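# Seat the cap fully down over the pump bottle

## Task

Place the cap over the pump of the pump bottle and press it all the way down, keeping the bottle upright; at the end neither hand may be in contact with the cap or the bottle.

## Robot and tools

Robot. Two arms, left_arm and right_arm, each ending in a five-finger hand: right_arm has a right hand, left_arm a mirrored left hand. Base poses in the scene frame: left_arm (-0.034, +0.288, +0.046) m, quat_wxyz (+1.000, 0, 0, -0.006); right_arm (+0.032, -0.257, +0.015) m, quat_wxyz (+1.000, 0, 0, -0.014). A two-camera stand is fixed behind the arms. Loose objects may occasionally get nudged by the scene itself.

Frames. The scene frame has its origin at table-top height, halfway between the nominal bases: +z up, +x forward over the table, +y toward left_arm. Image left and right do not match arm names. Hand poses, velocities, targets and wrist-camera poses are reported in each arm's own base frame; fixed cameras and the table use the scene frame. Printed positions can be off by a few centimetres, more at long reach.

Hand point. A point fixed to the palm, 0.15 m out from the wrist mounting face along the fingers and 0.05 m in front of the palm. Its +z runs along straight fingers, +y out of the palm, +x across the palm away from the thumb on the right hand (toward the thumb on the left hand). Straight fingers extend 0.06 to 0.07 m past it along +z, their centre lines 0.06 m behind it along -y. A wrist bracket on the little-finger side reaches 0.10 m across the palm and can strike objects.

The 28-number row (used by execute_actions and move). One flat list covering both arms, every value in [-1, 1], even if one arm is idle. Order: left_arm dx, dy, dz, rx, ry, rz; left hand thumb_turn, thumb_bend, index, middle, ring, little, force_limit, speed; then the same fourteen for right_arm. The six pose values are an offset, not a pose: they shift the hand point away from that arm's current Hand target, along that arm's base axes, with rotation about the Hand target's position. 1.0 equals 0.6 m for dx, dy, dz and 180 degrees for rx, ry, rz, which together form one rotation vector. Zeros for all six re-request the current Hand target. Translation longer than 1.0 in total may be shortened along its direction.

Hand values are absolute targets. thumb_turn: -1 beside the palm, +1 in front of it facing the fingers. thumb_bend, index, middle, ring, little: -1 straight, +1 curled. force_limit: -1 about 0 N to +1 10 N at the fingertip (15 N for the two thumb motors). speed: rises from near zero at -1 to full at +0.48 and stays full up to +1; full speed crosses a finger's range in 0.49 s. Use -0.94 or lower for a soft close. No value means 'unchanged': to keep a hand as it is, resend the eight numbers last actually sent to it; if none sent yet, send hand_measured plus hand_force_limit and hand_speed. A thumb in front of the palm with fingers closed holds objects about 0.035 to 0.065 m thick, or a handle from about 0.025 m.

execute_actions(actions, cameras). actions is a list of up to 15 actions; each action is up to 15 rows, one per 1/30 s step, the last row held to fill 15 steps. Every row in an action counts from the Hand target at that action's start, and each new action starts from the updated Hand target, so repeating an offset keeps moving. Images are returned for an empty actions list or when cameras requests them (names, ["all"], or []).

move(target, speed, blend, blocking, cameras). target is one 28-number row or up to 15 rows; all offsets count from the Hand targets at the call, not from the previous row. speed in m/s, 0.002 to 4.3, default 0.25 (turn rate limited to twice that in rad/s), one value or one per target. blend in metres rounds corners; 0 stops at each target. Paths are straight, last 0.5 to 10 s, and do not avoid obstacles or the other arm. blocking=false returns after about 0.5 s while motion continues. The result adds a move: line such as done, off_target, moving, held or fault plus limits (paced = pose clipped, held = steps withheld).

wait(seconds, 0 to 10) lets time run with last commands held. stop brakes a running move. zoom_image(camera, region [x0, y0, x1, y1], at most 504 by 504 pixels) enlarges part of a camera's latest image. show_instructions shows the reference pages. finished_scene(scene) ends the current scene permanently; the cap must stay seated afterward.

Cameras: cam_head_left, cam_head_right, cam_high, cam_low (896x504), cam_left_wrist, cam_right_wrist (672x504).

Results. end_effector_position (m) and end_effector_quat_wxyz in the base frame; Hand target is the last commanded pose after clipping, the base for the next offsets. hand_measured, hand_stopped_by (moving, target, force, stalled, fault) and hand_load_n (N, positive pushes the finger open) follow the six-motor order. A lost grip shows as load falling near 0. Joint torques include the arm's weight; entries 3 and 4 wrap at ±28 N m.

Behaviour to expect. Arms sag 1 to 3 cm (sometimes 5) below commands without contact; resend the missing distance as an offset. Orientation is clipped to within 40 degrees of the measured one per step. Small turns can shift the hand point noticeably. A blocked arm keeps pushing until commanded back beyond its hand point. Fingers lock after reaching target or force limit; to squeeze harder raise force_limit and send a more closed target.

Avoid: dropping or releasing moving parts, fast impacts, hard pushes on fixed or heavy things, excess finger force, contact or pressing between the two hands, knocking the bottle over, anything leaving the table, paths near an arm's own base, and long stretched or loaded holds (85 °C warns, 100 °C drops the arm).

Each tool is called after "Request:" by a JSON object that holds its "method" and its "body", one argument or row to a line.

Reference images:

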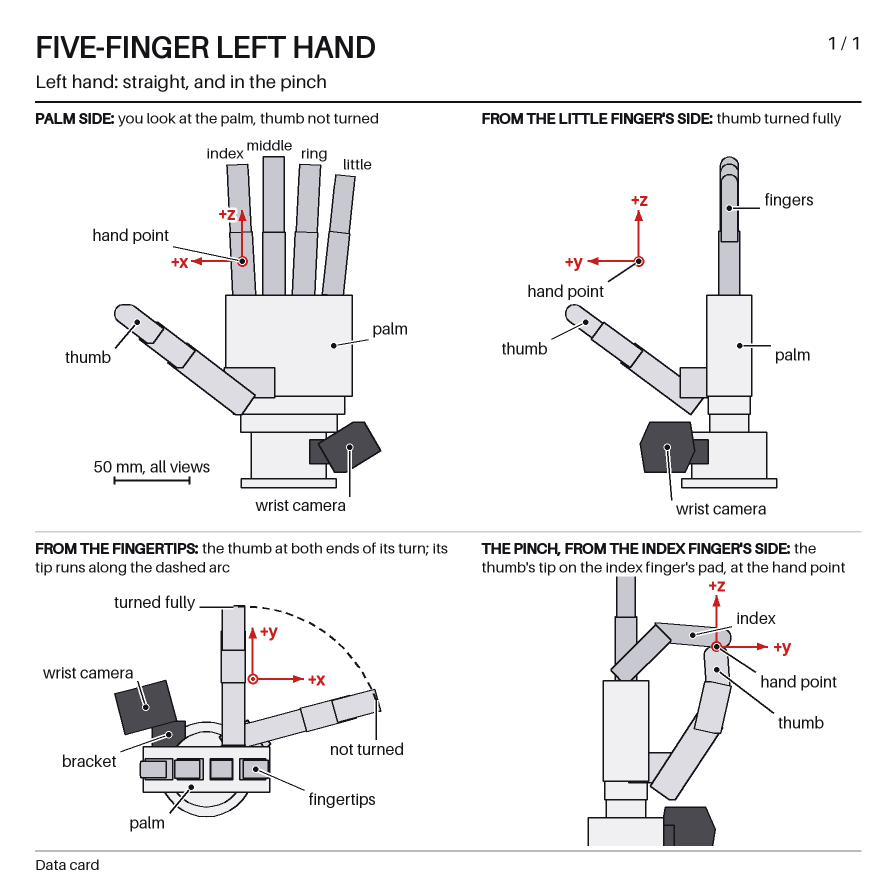

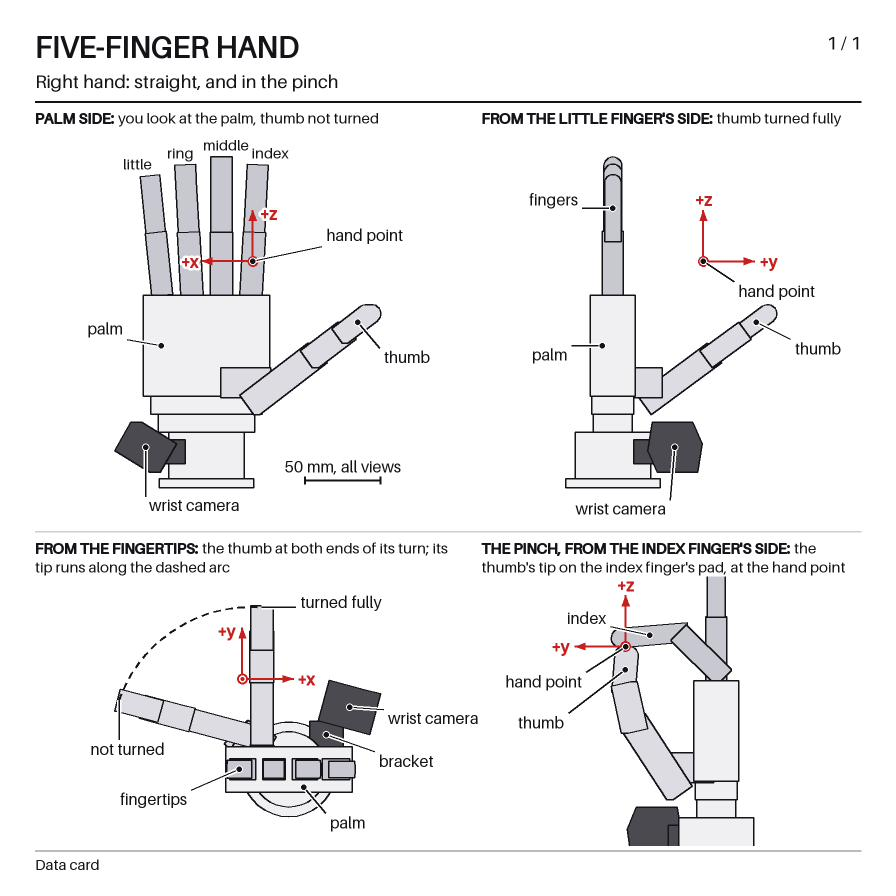

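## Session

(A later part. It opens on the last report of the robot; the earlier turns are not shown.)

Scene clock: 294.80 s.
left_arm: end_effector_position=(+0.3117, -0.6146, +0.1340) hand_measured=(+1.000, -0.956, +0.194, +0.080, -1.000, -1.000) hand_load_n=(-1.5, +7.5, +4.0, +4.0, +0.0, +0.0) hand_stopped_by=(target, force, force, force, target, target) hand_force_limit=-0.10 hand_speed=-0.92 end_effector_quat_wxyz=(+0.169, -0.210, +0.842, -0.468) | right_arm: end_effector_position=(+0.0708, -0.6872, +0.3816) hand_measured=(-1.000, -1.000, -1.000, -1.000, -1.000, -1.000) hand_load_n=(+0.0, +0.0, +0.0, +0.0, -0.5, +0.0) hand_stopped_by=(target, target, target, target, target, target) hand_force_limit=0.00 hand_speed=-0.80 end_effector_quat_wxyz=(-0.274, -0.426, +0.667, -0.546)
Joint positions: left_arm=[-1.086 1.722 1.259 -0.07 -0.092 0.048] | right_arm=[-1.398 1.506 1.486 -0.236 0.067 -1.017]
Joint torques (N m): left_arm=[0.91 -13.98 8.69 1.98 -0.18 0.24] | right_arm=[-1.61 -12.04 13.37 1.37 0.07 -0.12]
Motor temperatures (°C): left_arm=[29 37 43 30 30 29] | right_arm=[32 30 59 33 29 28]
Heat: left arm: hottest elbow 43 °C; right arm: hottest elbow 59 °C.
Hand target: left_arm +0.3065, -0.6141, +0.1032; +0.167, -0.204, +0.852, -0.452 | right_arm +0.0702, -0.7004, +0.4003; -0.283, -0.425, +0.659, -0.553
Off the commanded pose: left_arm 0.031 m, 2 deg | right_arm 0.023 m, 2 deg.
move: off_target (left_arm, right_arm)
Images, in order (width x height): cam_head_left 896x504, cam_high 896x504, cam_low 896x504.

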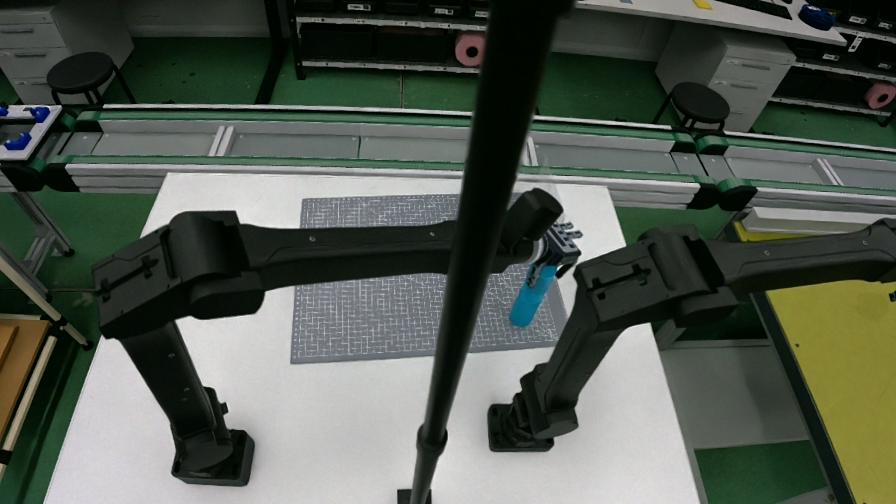

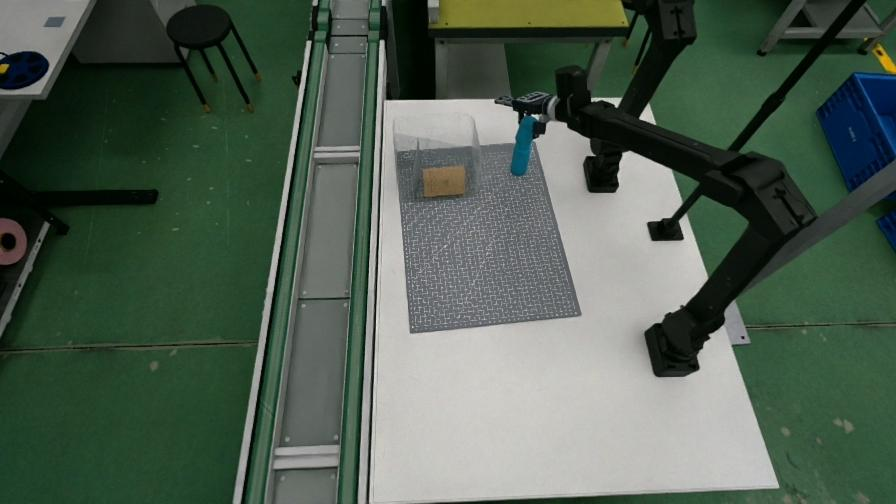

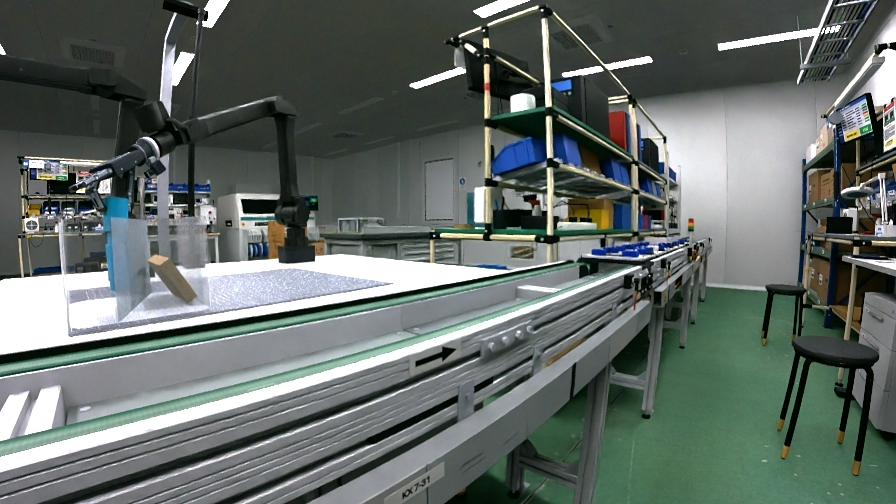

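Request:
{"method": "move", "body": {
  "target": [0,0,0.045,0.012,0.007,0,1,-0.5,0.3,0.3,-1,-1,-0.1,-0.92,0,0,0,0,0,0,-1,-1,-1,-1,-1,-1,0,-0.8],
  "speed": 0.04,
  "cameras": ["cam_high","cam_low","cam_head_left"]
}}

Request:
{"method": "zoom_image", "body": {
  "camera": "cam_low",
  "region": [80, 150, 170, 300]
}}

Request:
{"method": "zoom_image", "body": {
  "camera": "cam_high",
  "region": [490, 90, 570, 190]
}}

Scene clock: 308.00 s.
left_arm: end_effector_position=(+0.3040, -0.5999, +0.1166) hand_measured=(+1.000, -0.956, +0.194, +0.080, -1.000, -1.000) hand_load_n=(+1.5, +6.5, +3.0, +5.5, +0.0, +0.0) hand_stopped_by=(target, force, force, force, target, target) hand_force_limit=-0.10 hand_speed=-0.92 end_effector_quat_wxyz=(+0.159, -0.213, +0.864, -0.428) | right_arm: end_effector_position=(+0.0708, -0.6872, +0.3816) hand_measured=(-1.000, -1.000, -1.000, -1.000, -1.000, -1.000) hand_load_n=(+0.0, +0.0, +0.0, +0.0, +0.0, +0.0) hand_stopped_by=(target, target, target, target, target, target) hand_force_limit=0.00 hand_speed=-0.80 end_effector_quat_wxyz=(-0.274, -0.426, +0.667, -0.546)
Joint positions: left_arm=[-1.086 1.725 1.265 -0.165 -0.092 0.049] | right_arm=[-1.398 1.506 1.486 -0.236 0.067 -1.017]
Joint torques (N m): left_arm=[0.91 -16.03 15.02 0.28 -0.13 0.22] | right_arm=[-1.44 -12.28 13.33 1.39 0.09 -0.11]
Motor temperatures (°C): left_arm=[29 37 42 30 30 29] | right_arm=[32 31 59 33 29 28]
Heat: left arm: hottest elbow 42 °C; right arm: hottest elbow 59 °C.
Hand target: left_arm +0.3065, -0.6141, +0.1303; +0.161, -0.206, +0.862, -0.433 | right_arm +0.0702, -0.7004, +0.4003; -0.283, -0.425, +0.659, -0.553
Off the commanded pose: left_arm 0.020 m, 1 deg | right_arm 0.023 m, 2 deg.
move: off_target (left_arm, right_arm)
Images, in order (width x height): cam_head_left 896x504, cam_high 896x504, cam_low 896x504.

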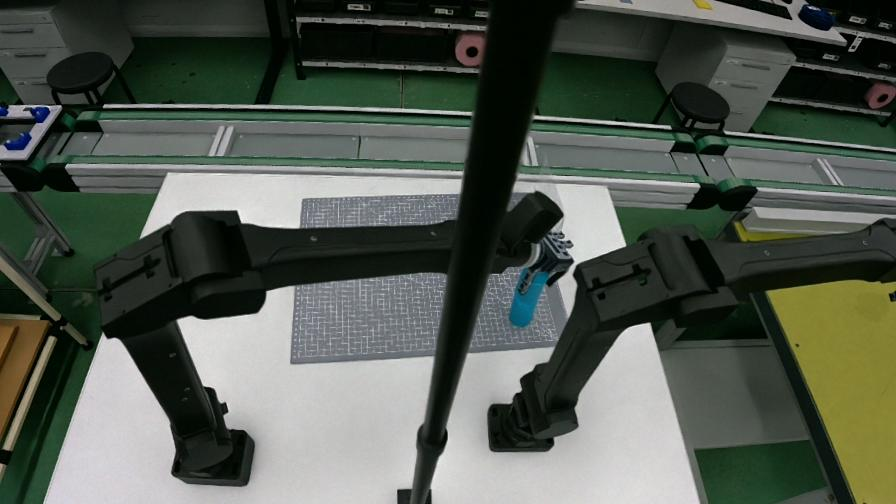

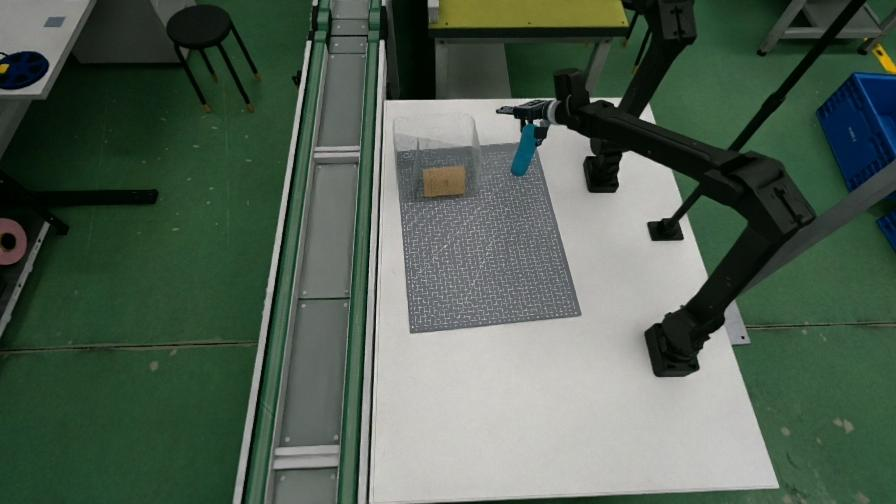

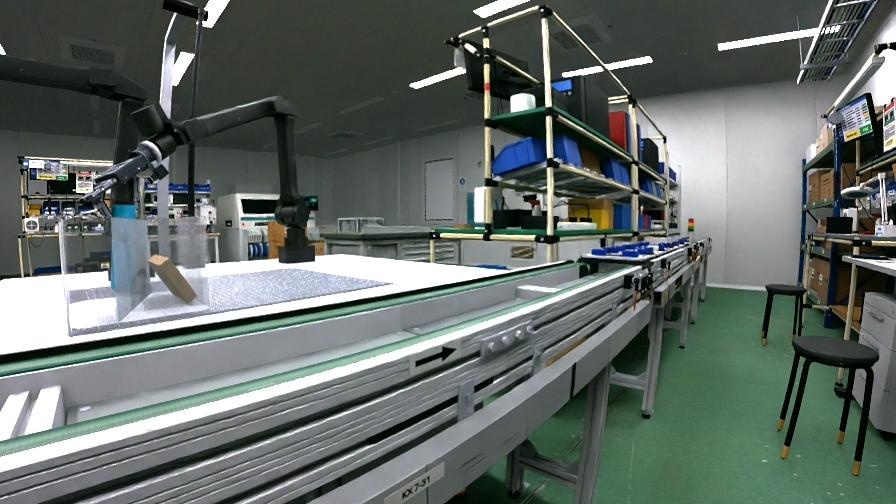

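Scaled by 3.360.

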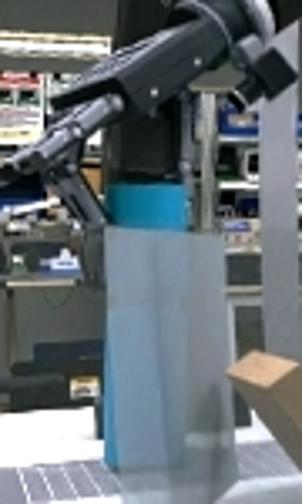

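Scaled by 5.040.

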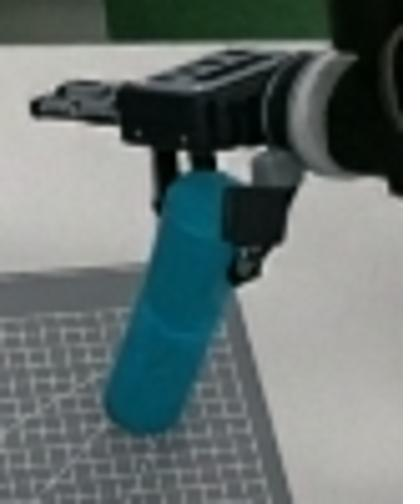

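Request:
{"method": "move", "body": {
  "target": [0.01,-0.018,-0.015,0,0,0,1,-0.5,0.3,0.3,-1,-1,-0.1,-0.92,0,0,0,0,0,0,-1,-1,-1,-1,-1,-1,0,-0.8],
  "speed": 0.04,
  "cameras": ["cam_high","cam_low","cam_head_left"]
}}

Request:
{"method": "zoom_image", "body": {
  "camera": "cam_low",
  "region": [80, 150, 170, 300]
}}

Request:
{"method": "zoom_image", "body": {
  "camera": "cam_high",
  "region": [490, 90, 570, 190]
}}

Request:
{"method": "zoom_image", "body": {
  "camera": "cam_head_left",
  "region": [490, 220, 570, 340]
}}

Scene clock: 312.80 s.
left_arm: end_effector_position=(+0.3072, -0.6060, +0.1100) hand_measured=(+1.000, -0.956, +0.194, +0.080, -1.000, -1.000) hand_load_n=(+0.5, +6.0, +3.0, +5.5, -0.5, +0.0) hand_stopped_by=(target, force, force, force, target, target) hand_force_limit=-0.10 hand_speed=-0.92 end_effector_quat_wxyz=(+0.159, -0.213, +0.865, -0.425) | right_arm: end_effector_position=(+0.0708, -0.6872, +0.3816) hand_measured=(-1.000, -1.000, -1.000, -1.000, -1.000, -1.000) hand_load_n=(+0.0, +0.0, +0.0, +0.0, +0.0, +0.0) hand_stopped_by=(target, target, target, target, target, target) hand_force_limit=0.00 hand_speed=-0.80 end_effector_quat_wxyz=(-0.274, -0.426, +0.667, -0.546)
Joint positions: left_arm=[-1.086 1.751 1.286 -0.166 -0.092 0.049] | right_arm=[-1.398 1.506 1.486 -0.236 0.067 -1.017]
Joint torques (N m): left_arm=[0.85 -15.5 15.61 0.7 -0.11 0.23] | right_arm=[-1.32 -12.22 13.33 1.39 0.08 -0.13]
Motor temperatures (°C): left_arm=[29 37 42 30 30 29] | right_arm=[31 31 59 33 29 28]
Heat: left arm: hottest elbow 42 °C; right arm: hottest elbow 59 °C.
Hand target: left_arm +0.3125, -0.6250, +0.1212; +0.161, -0.206, +0.862, -0.433 | right_arm +0.0702, -0.7004, +0.4003; -0.283, -0.425, +0.659, -0.553
Off the commanded pose: left_arm 0.023 m, 1 deg | right_arm 0.023 m, 2 deg.
move: off_target (left_arm, right_arm)
Images, in order (width x height): cam_head_left 896x504, cam_high 896x504, cam_low 896x504.

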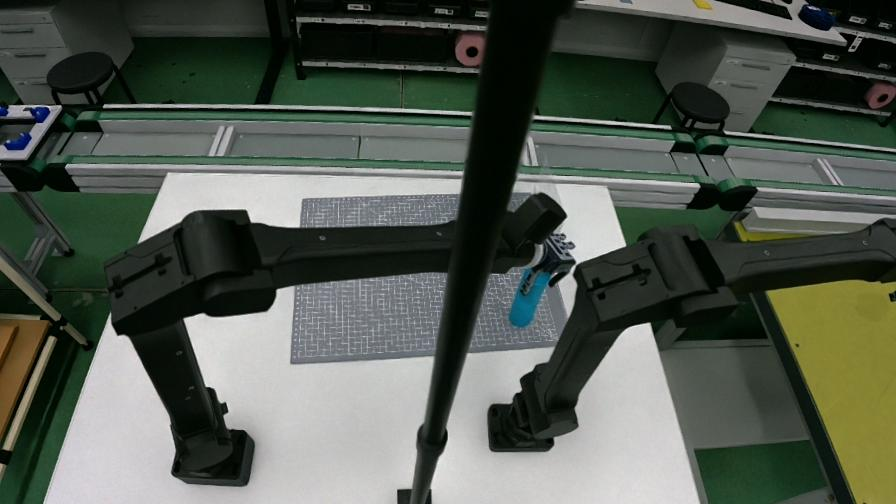

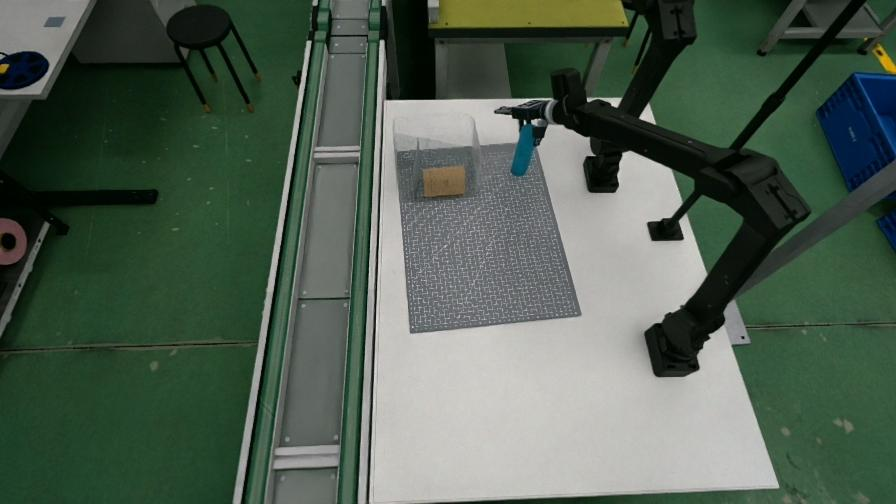

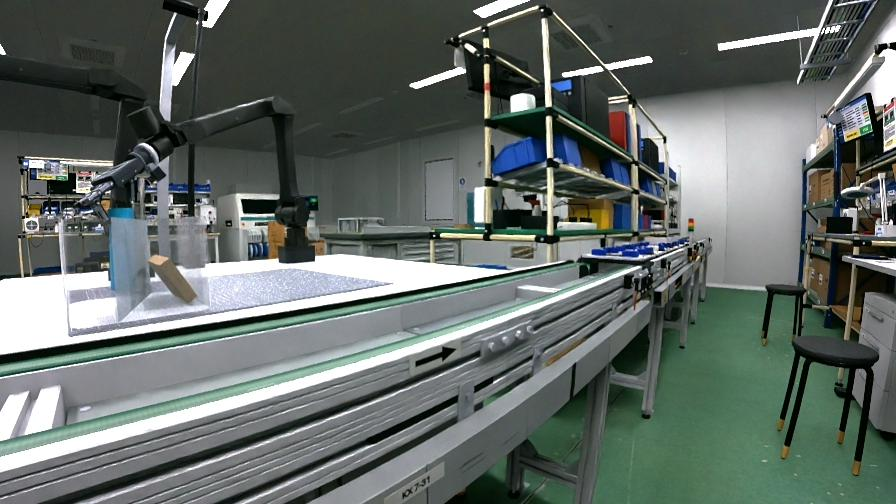

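Scaled by 3.360.

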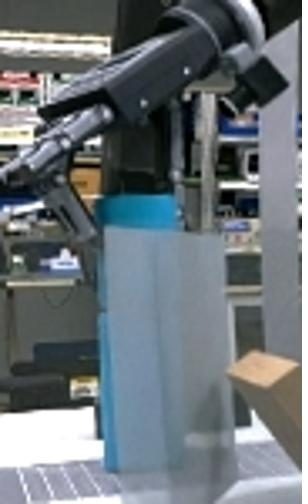

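Scaled by 5.040.

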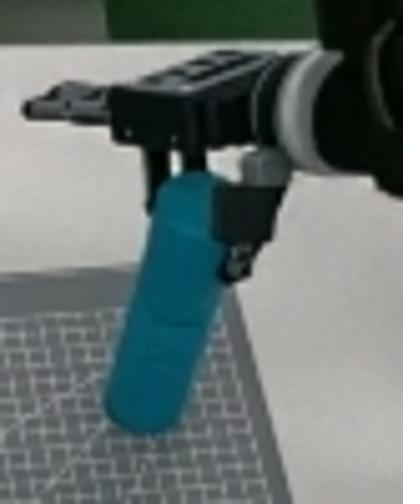

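Scaled by 4.200.

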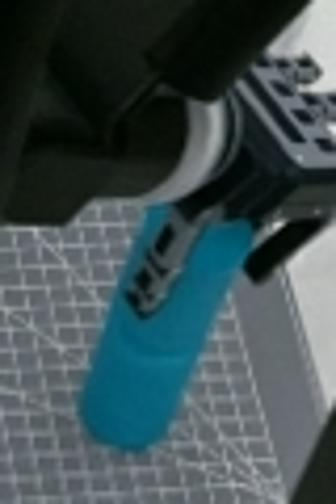

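Request:
{"method": "move", "body": {
  "target": [-0.004,0.012,0,0,0,0,1,-1,-0.1,-0.1,-1,-1,-0.1,-0.8,0,0,0,0,0,0,-1,-1,-1,-1,-1,-1,0,-0.8],
  "speed": 0.04,
  "cameras": ["cam_high","cam_low","cam_head_left"]
}}

Request:
{"method": "zoom_image", "body": {
  "camera": "cam_low",
  "region": [80, 150, 170, 300]
}}

Request:
{"method": "zoom_image", "body": {
  "camera": "cam_high",
  "region": [490, 90, 570, 190]
}}

Request:
{"method": "zoom_image", "body": {
  "camera": "cam_head_left",
  "region": [490, 220, 570, 340]
}}

Scene clock: 318.87 s.
left_arm: end_effector_position=(+0.3072, -0.6059, +0.1094) hand_measured=(+1.000, -1.000, -0.100, -0.100, -1.000, -1.000) hand_load_n=(+0.0, +0.0, +0.0, +0.0, +0.0, +0.0) hand_stopped_by=(target, target, target, target, target, target) hand_force_limit=-0.10 hand_speed=-0.80 end_effector_quat_wxyz=(+0.159, -0.213, +0.866, -0.425) | right_arm: end_effector_position=(+0.0708, -0.6872, +0.3816) hand_measured=(-1.000, -1.000, -1.000, -1.000, -1.000, -1.000) hand_load_n=(+0.0, -0.5, +0.0, -0.5, +0.0, +0.0) hand_stopped_by=(target, target, target, target, target, target) hand_force_limit=0.00 hand_speed=-0.80 end_effector_quat_wxyz=(-0.274, -0.426, +0.667, -0.546)
Joint positions: left_arm=[-1.086 1.752 1.286 -0.167 -0.092 0.049] | right_arm=[-1.398 1.506 1.486 -0.236 0.067 -1.017]
Joint torques (N m): left_arm=[1.32 -16.67 13.45 0.92 -0.04 0.24] | right_arm=[-1.32 -12.22 13.35 1.37 0.08 -0.12]
Motor temperatures (°C): left_arm=[29 36 44 29 30 29] | right_arm=[31 31 60 33 29 28]
Heat: left arm: hottest elbow 44 °C; right arm: hottest elbow 60 °C.
Hand target: left_arm +0.3101, -0.6178, +0.1212; +0.161, -0.206, +0.862, -0.433 | right_arm +0.0702, -0.7004, +0.4003; -0.283, -0.425, +0.659, -0.553
Off the commanded pose: left_arm 0.017 m, 1 deg | right_arm 0.023 m, 2 deg.
move: off_target (left_arm, right_arm)
Images, in order (width x height): cam_head_left 896x504, cam_high 896x504, cam_low 896x504.

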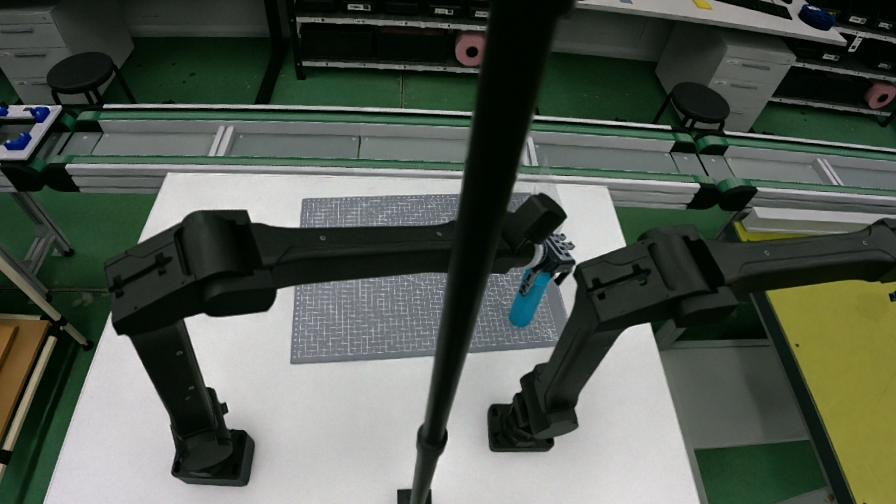

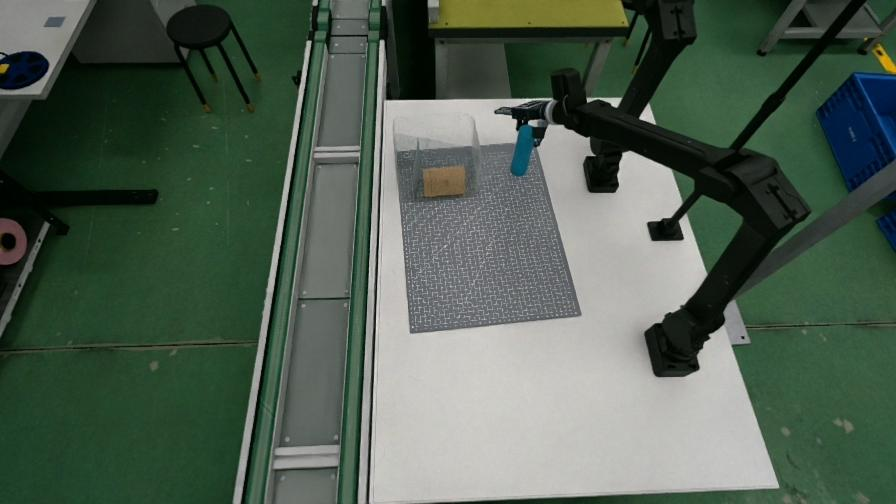

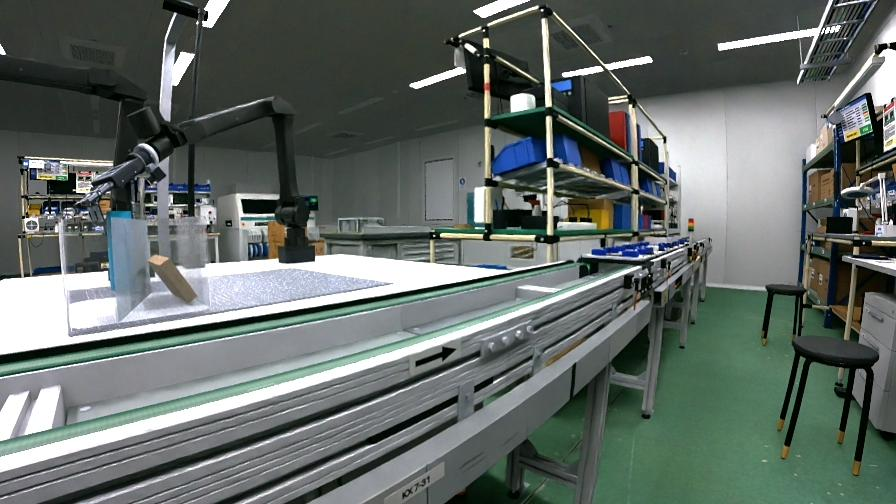

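Scaled by 3.360.

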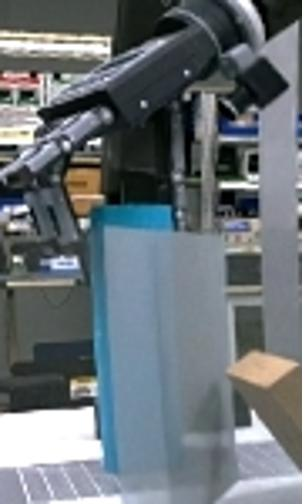

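Scaled by 5.040.

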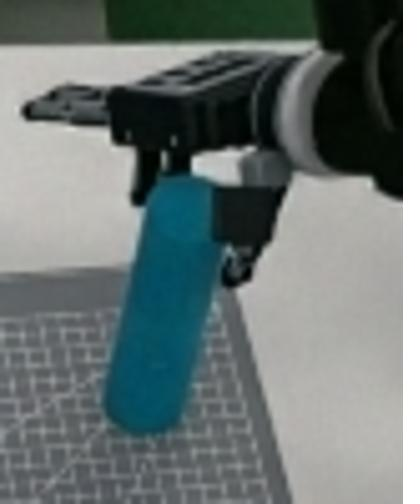

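Scaled by 4.200.

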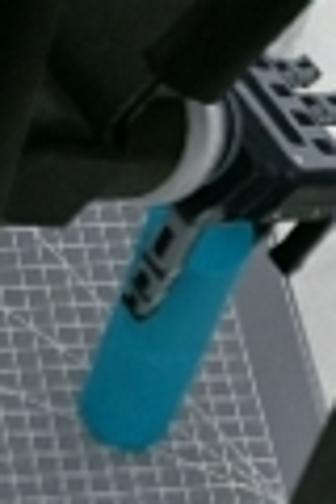

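Request:
{"method": "move", "body": {
  "target": [
    [0,0,0,0,0,0,1,-1,-0.9,-0.9,-1,-1,-0.1,-0.8,0,0,0,0,0,0,-1,-1,-1,-1,-1,-1,0,-0.8],
    [0,0,0.25,0,0,0,1,-1,-0.9,-0.9,-1,-1,-0.1,-0.8,0,0,0,0,0,0,-1,-1,-1,-1,-1,-1,0,-0.8]
  ],
  "speed": 0.1,
  "cameras": ["cam_high","cam_low","cam_head_left"]
}}

Request:
{"method": "zoom_image", "body": {
  "camera": "cam_low",
  "region": [80, 150, 170, 300]
}}

Request:
{"method": "zoom_image", "body": {
  "camera": "cam_high",
  "region": [490, 90, 570, 190]
}}

Request:
{"method": "zoom_image", "body": {
  "camera": "cam_head_left",
  "region": [490, 220, 570, 340]
}}

Scene clock: 327.60 s.
left_arm: end_effector_position=(+0.3050, -0.6019, +0.2168) hand_measured=(+1.000, -1.000, -0.900, -0.900, -1.000, -1.000) hand_load_n=(+0.0, +0.0, +0.0, +0.0, +0.0, +0.0) hand_stopped_by=(target, target, target, target, target, target) hand_force_limit=-0.10 hand_speed=-0.80 end_effector_quat_wxyz=(+0.151, -0.215, +0.880, -0.396) | right_arm: end_effector_position=(+0.0708, -0.6872, +0.3816) hand_measured=(-1.000, -1.000, -1.000, -1.000, -1.000, -1.000) hand_load_n=(+0.0, +0.0, +0.0, +0.0, +0.0, +0.0) hand_stopped_by=(target, target, target, target, target, target) hand_force_limit=0.00 hand_speed=-0.80 end_effector_quat_wxyz=(-0.274, -0.426, +0.667, -0.546)
Joint positions: left_arm=[-1.086 1.68 1.518 -0.537 -0.092 0.049] | right_arm=[-1.398 1.506 1.486 -0.236 0.067 -1.017]
Joint torques (N m): left_arm=[1.26 -18.96 17.65 0.72 -0.06 0.23] | right_arm=[-1.38 -11.99 13.3 1.31 0.07 -0.11]
Motor temperatures (°C): left_arm=[29 36 45 29 30 29] | right_arm=[31 31 60 33 29 28]
Heat: left arm: hottest elbow 45 °C; right arm: hottest elbow 60 °C.
Hand target: left_arm +0.3101, -0.6177, +0.2712; +0.161, -0.206, +0.862, -0.433 | right_arm +0.0702, -0.7004, +0.4003; -0.283, -0.425, +0.659, -0.553
Off the commanded pose: left_arm 0.057 m, 5 deg | right_arm 0.023 m, 2 deg.
move: off_target (left_arm, right_arm)
Images, in order (width x height): cam_head_left 896x504, cam_high 896x504, cam_low 896x504.

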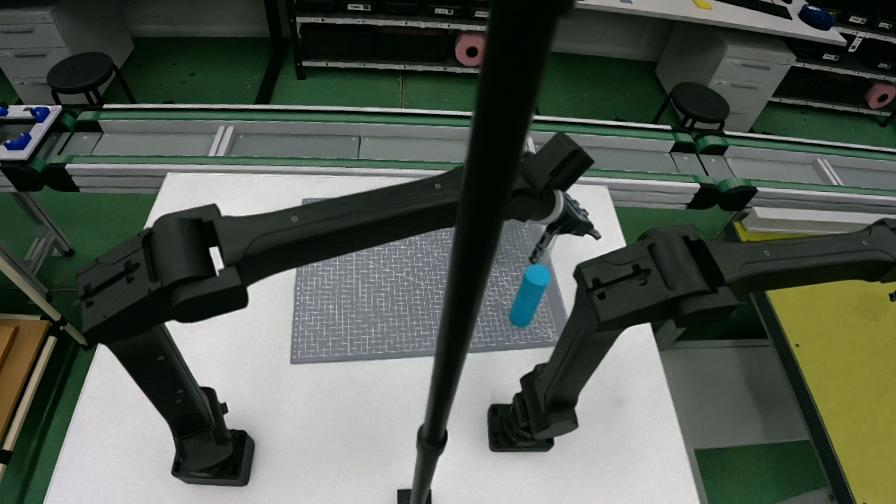

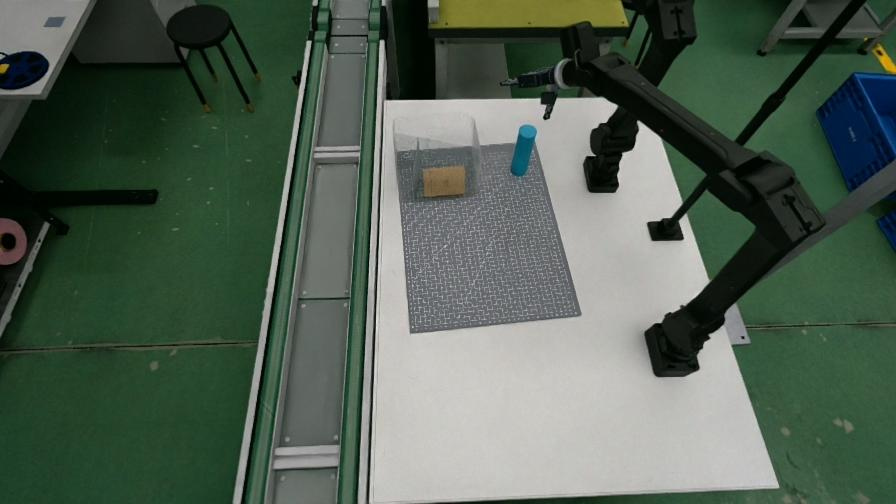

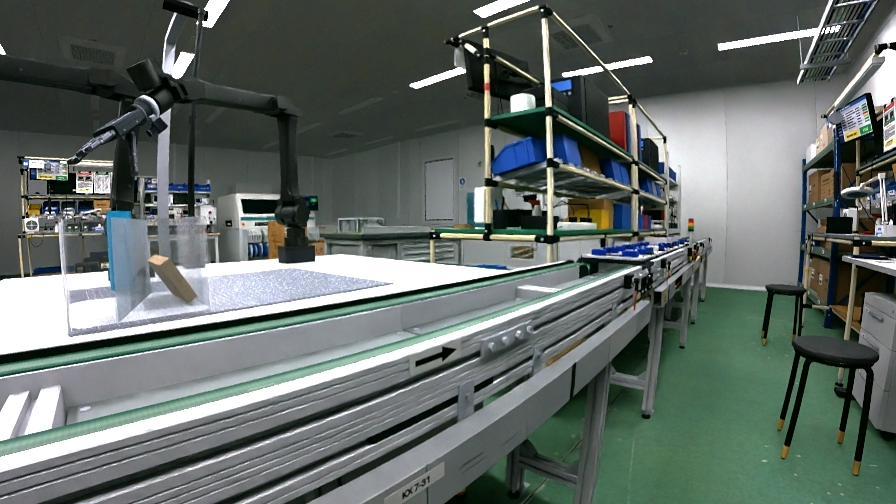

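Scaled by 3.360.

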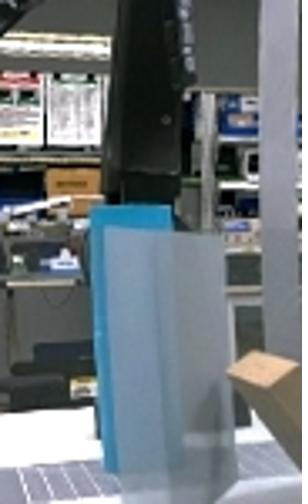

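Scaled by 5.040.

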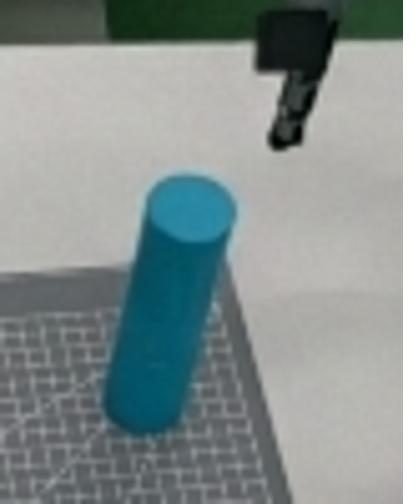

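Scaled by 4.200.

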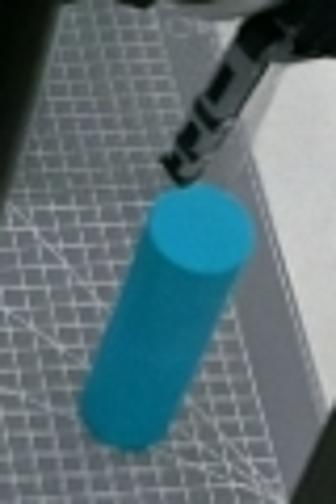

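Request:
{"method": "finished_scene", "body": {
  "scene": 2
}}

The scene is finished: the task was done.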